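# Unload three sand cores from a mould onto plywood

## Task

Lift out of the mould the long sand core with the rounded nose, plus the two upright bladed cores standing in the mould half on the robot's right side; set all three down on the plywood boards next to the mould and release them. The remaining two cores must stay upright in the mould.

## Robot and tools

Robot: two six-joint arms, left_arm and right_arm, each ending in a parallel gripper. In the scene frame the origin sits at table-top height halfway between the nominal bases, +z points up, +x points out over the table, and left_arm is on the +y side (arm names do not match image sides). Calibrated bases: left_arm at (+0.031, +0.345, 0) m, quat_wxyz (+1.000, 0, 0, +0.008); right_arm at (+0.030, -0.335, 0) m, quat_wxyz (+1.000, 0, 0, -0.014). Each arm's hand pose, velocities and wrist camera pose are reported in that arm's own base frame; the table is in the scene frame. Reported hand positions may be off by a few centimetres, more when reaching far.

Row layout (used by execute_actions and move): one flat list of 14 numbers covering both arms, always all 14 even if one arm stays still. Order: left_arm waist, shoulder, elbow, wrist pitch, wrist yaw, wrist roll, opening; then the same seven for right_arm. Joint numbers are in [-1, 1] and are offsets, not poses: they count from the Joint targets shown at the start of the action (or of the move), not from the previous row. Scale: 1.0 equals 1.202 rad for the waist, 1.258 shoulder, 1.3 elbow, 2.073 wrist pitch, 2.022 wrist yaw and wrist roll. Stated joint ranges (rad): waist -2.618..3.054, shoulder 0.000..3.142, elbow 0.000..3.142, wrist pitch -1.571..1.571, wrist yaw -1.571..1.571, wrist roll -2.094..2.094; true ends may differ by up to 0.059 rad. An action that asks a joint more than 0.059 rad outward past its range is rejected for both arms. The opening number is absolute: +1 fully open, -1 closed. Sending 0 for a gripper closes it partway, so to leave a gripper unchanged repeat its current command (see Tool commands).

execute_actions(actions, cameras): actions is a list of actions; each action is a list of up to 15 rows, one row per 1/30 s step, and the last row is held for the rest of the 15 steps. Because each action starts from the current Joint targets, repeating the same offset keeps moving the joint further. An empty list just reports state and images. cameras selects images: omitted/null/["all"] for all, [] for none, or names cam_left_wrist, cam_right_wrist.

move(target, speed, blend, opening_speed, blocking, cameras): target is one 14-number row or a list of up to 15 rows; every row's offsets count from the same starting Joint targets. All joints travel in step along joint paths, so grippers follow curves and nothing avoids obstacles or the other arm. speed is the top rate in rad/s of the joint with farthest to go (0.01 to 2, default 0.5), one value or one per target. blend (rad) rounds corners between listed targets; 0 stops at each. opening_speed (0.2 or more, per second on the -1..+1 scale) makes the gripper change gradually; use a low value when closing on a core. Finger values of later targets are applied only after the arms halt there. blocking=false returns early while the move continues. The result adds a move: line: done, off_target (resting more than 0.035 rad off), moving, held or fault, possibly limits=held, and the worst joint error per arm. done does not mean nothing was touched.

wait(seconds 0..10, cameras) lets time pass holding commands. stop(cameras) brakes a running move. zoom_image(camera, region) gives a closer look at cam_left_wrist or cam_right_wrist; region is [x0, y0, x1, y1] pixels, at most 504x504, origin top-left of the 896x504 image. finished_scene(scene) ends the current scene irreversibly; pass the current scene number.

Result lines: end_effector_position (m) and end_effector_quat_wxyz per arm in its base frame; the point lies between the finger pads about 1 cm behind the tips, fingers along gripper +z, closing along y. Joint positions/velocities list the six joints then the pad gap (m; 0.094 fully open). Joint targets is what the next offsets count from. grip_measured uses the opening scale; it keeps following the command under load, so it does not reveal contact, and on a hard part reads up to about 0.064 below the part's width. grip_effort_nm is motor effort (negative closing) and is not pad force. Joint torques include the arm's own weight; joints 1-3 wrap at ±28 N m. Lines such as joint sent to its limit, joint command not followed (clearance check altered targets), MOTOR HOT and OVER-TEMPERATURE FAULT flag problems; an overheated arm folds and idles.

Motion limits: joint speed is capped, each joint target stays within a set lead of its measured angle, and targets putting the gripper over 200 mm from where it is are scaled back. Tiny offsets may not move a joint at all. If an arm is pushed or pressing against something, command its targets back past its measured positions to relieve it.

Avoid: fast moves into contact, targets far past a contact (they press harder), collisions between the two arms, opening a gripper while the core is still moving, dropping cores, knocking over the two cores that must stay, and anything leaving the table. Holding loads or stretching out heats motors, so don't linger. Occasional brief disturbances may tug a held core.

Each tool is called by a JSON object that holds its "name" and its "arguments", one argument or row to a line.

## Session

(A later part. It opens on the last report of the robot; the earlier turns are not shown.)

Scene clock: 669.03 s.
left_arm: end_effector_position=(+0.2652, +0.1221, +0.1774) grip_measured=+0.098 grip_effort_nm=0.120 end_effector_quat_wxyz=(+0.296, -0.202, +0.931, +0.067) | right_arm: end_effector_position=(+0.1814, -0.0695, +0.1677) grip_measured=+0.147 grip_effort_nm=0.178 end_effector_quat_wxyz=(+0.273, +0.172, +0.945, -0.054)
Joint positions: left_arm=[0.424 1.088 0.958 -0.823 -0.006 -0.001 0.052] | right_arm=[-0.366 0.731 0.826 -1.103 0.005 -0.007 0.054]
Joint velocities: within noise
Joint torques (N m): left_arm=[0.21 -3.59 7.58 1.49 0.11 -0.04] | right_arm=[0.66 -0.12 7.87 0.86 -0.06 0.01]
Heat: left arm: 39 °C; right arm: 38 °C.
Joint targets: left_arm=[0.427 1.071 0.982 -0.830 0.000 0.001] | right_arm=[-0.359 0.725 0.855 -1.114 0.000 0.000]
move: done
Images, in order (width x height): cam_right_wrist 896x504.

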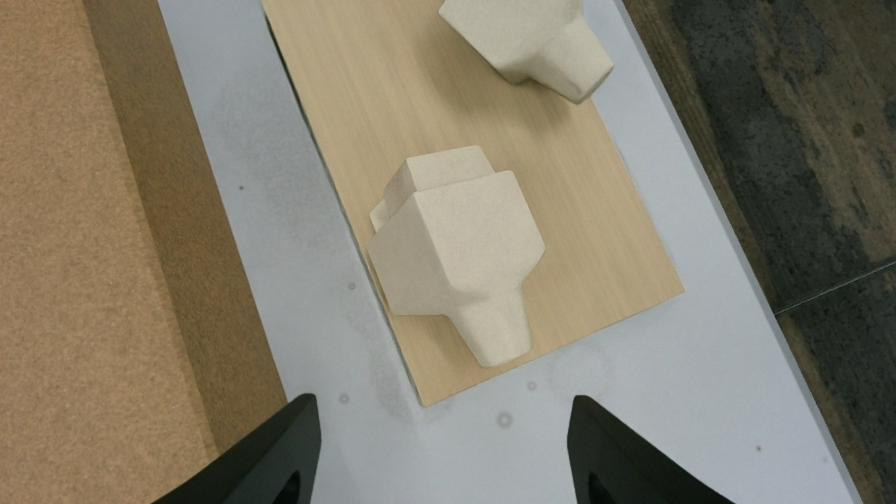

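{"name": "move", "arguments": {
  "target": [
    [0,0,0,0,0,0,0.1,-0.08,0.06,-0.02,0.16,0,0,0.15]
  ],
  "speed": 0.5,
  "cameras": ["cam_left_wrist", "cam_right_wrist"]
}}

{"name": "zoom_image", "arguments": {
  "camera": "cam_right_wrist",
  "region": [300, 150, 700, 500]
}}

Scene clock: 674.83 s.
left_arm: end_effector_position=(+0.2652, +0.1221, +0.1774) grip_measured=+0.098 grip_effort_nm=0.129 end_effector_quat_wxyz=(+0.296, -0.202, +0.931, +0.067) | right_arm: end_effector_position=(+0.2315, -0.1110, +0.2002) grip_measured=+0.147 grip_effort_nm=0.178 end_effector_quat_wxyz=(+0.376, +0.203, +0.900, -0.089)
Joint positions: left_arm=[0.424 1.088 0.958 -0.823 -0.006 -0.001 0.052] | right_arm=[-0.448 0.8 0.826 -0.802 0.005 -0.006 0.054]
Joint velocities: within noise
Joint torques (N m): left_arm=[0.32 -3.59 7.54 1.5 0.09 -0.06] | right_arm=[-0.61 -0.4 6.19 1.38 -0.05 0.03]
Heat: left arm: 39 °C; right arm: 38 °C.
Joint targets: left_arm=[0.427 1.071 0.982 -0.830 0.000 0.001] | right_arm=[-0.455 0.800 0.829 -0.783 0.000 0.000]
move: done

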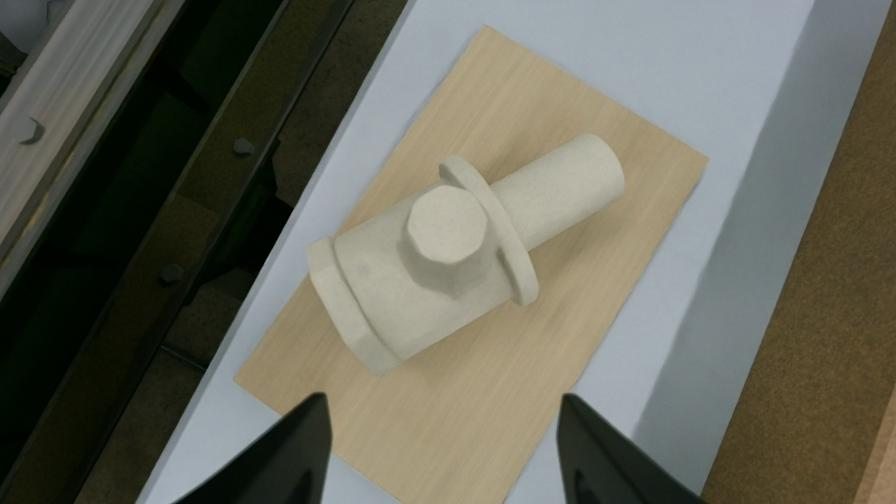

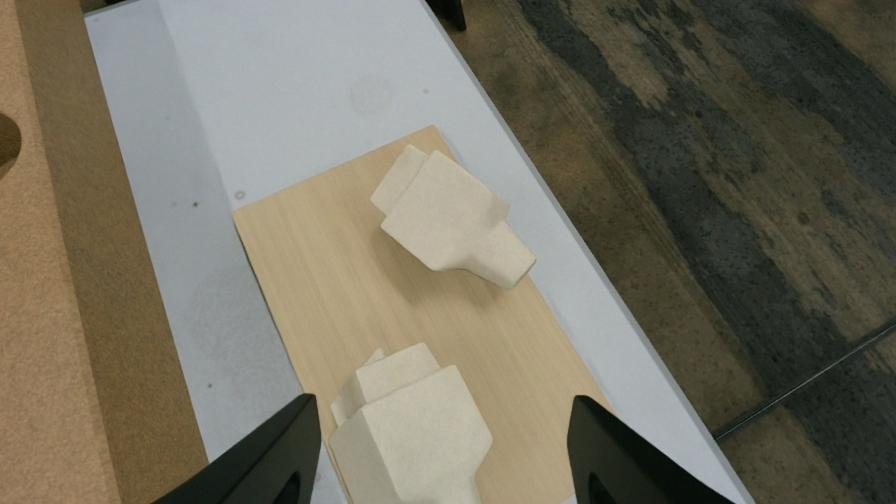

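Scaled by 1.260.

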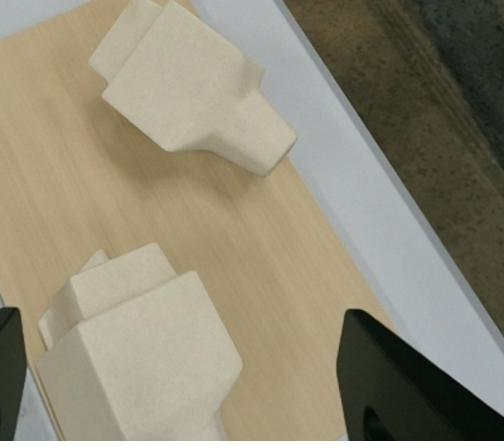

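{"name": "move", "arguments": {
  "target": [
    [0,0,0,0,0,0,0.1,-0.36,0.0,-0.0,-0.07,0,0.0,0.15]
  ],
  "speed": 0.6,
  "cameras": ["cam_right_wrist"]
}}

{"name": "zoom_image", "arguments": {
  "camera": "cam_right_wrist",
  "region": [180, 100, 540, 400]
}}

Scene clock: 681.83 s.
left_arm: end_effector_position=(+0.2652, +0.1221, +0.1774) grip_measured=+0.098 grip_effort_nm=0.125 end_effector_quat_wxyz=(+0.296, -0.202, +0.931, +0.067) | right_arm: end_effector_position=(+0.1506, -0.1814, +0.1811) grip_measured=+0.147 grip_effort_nm=0.178 end_effector_quat_wxyz=(+0.301, +0.400, +0.854, -0.144)
Joint positions: left_arm=[0.424 1.088 0.958 -0.823 -0.006 -0.001 0.052] | right_arm=[-0.88 0.8 0.826 -0.916 0.003 -0.005 0.054]
Joint velocities: within noise
Joint torques (N m): left_arm=[0.23 -3.59 7.46 1.49 0.11 -0.05] | right_arm=[-0.64 -0.32 6.06 0.99 -0.02 0.03]
Heat: left arm: 39 °C; right arm: 39 °C.
Joint targets: left_arm=[0.427 1.071 0.982 -0.830 0.000 0.001] | right_arm=[-0.888 0.800 0.829 -0.928 0.001 0.000]
move: done
Images, in order (width x height): cam_right_wrist 896x504.

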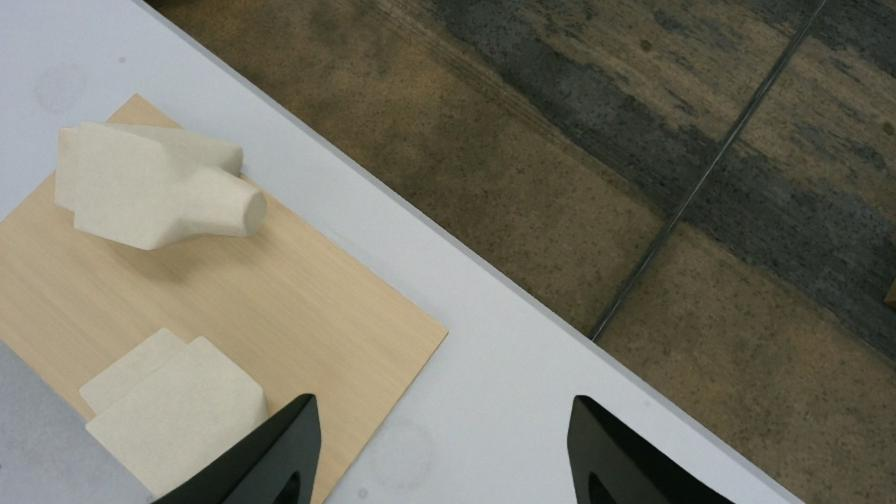

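Scaled by 1.400.

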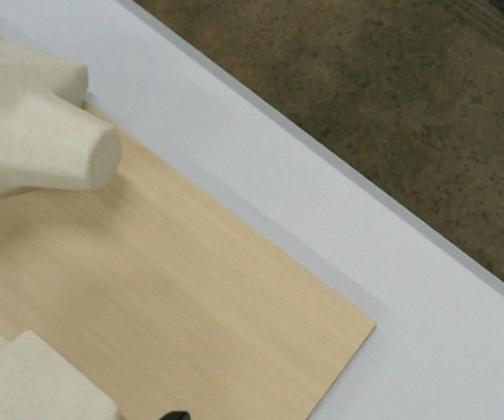

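{"name": "zoom_image", "arguments": {
  "camera": "cam_right_wrist",
  "region": [130, 90, 310, 260]
}}

Scaled by 2.800.

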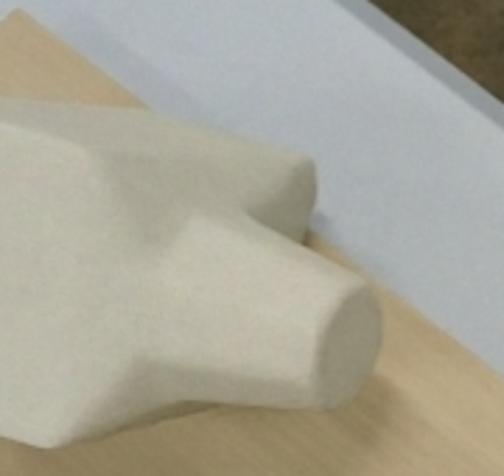

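{"name": "finished_scene", "arguments": {
  "scene": 2,
  "done": true
}}

The scene is finished: the task was done.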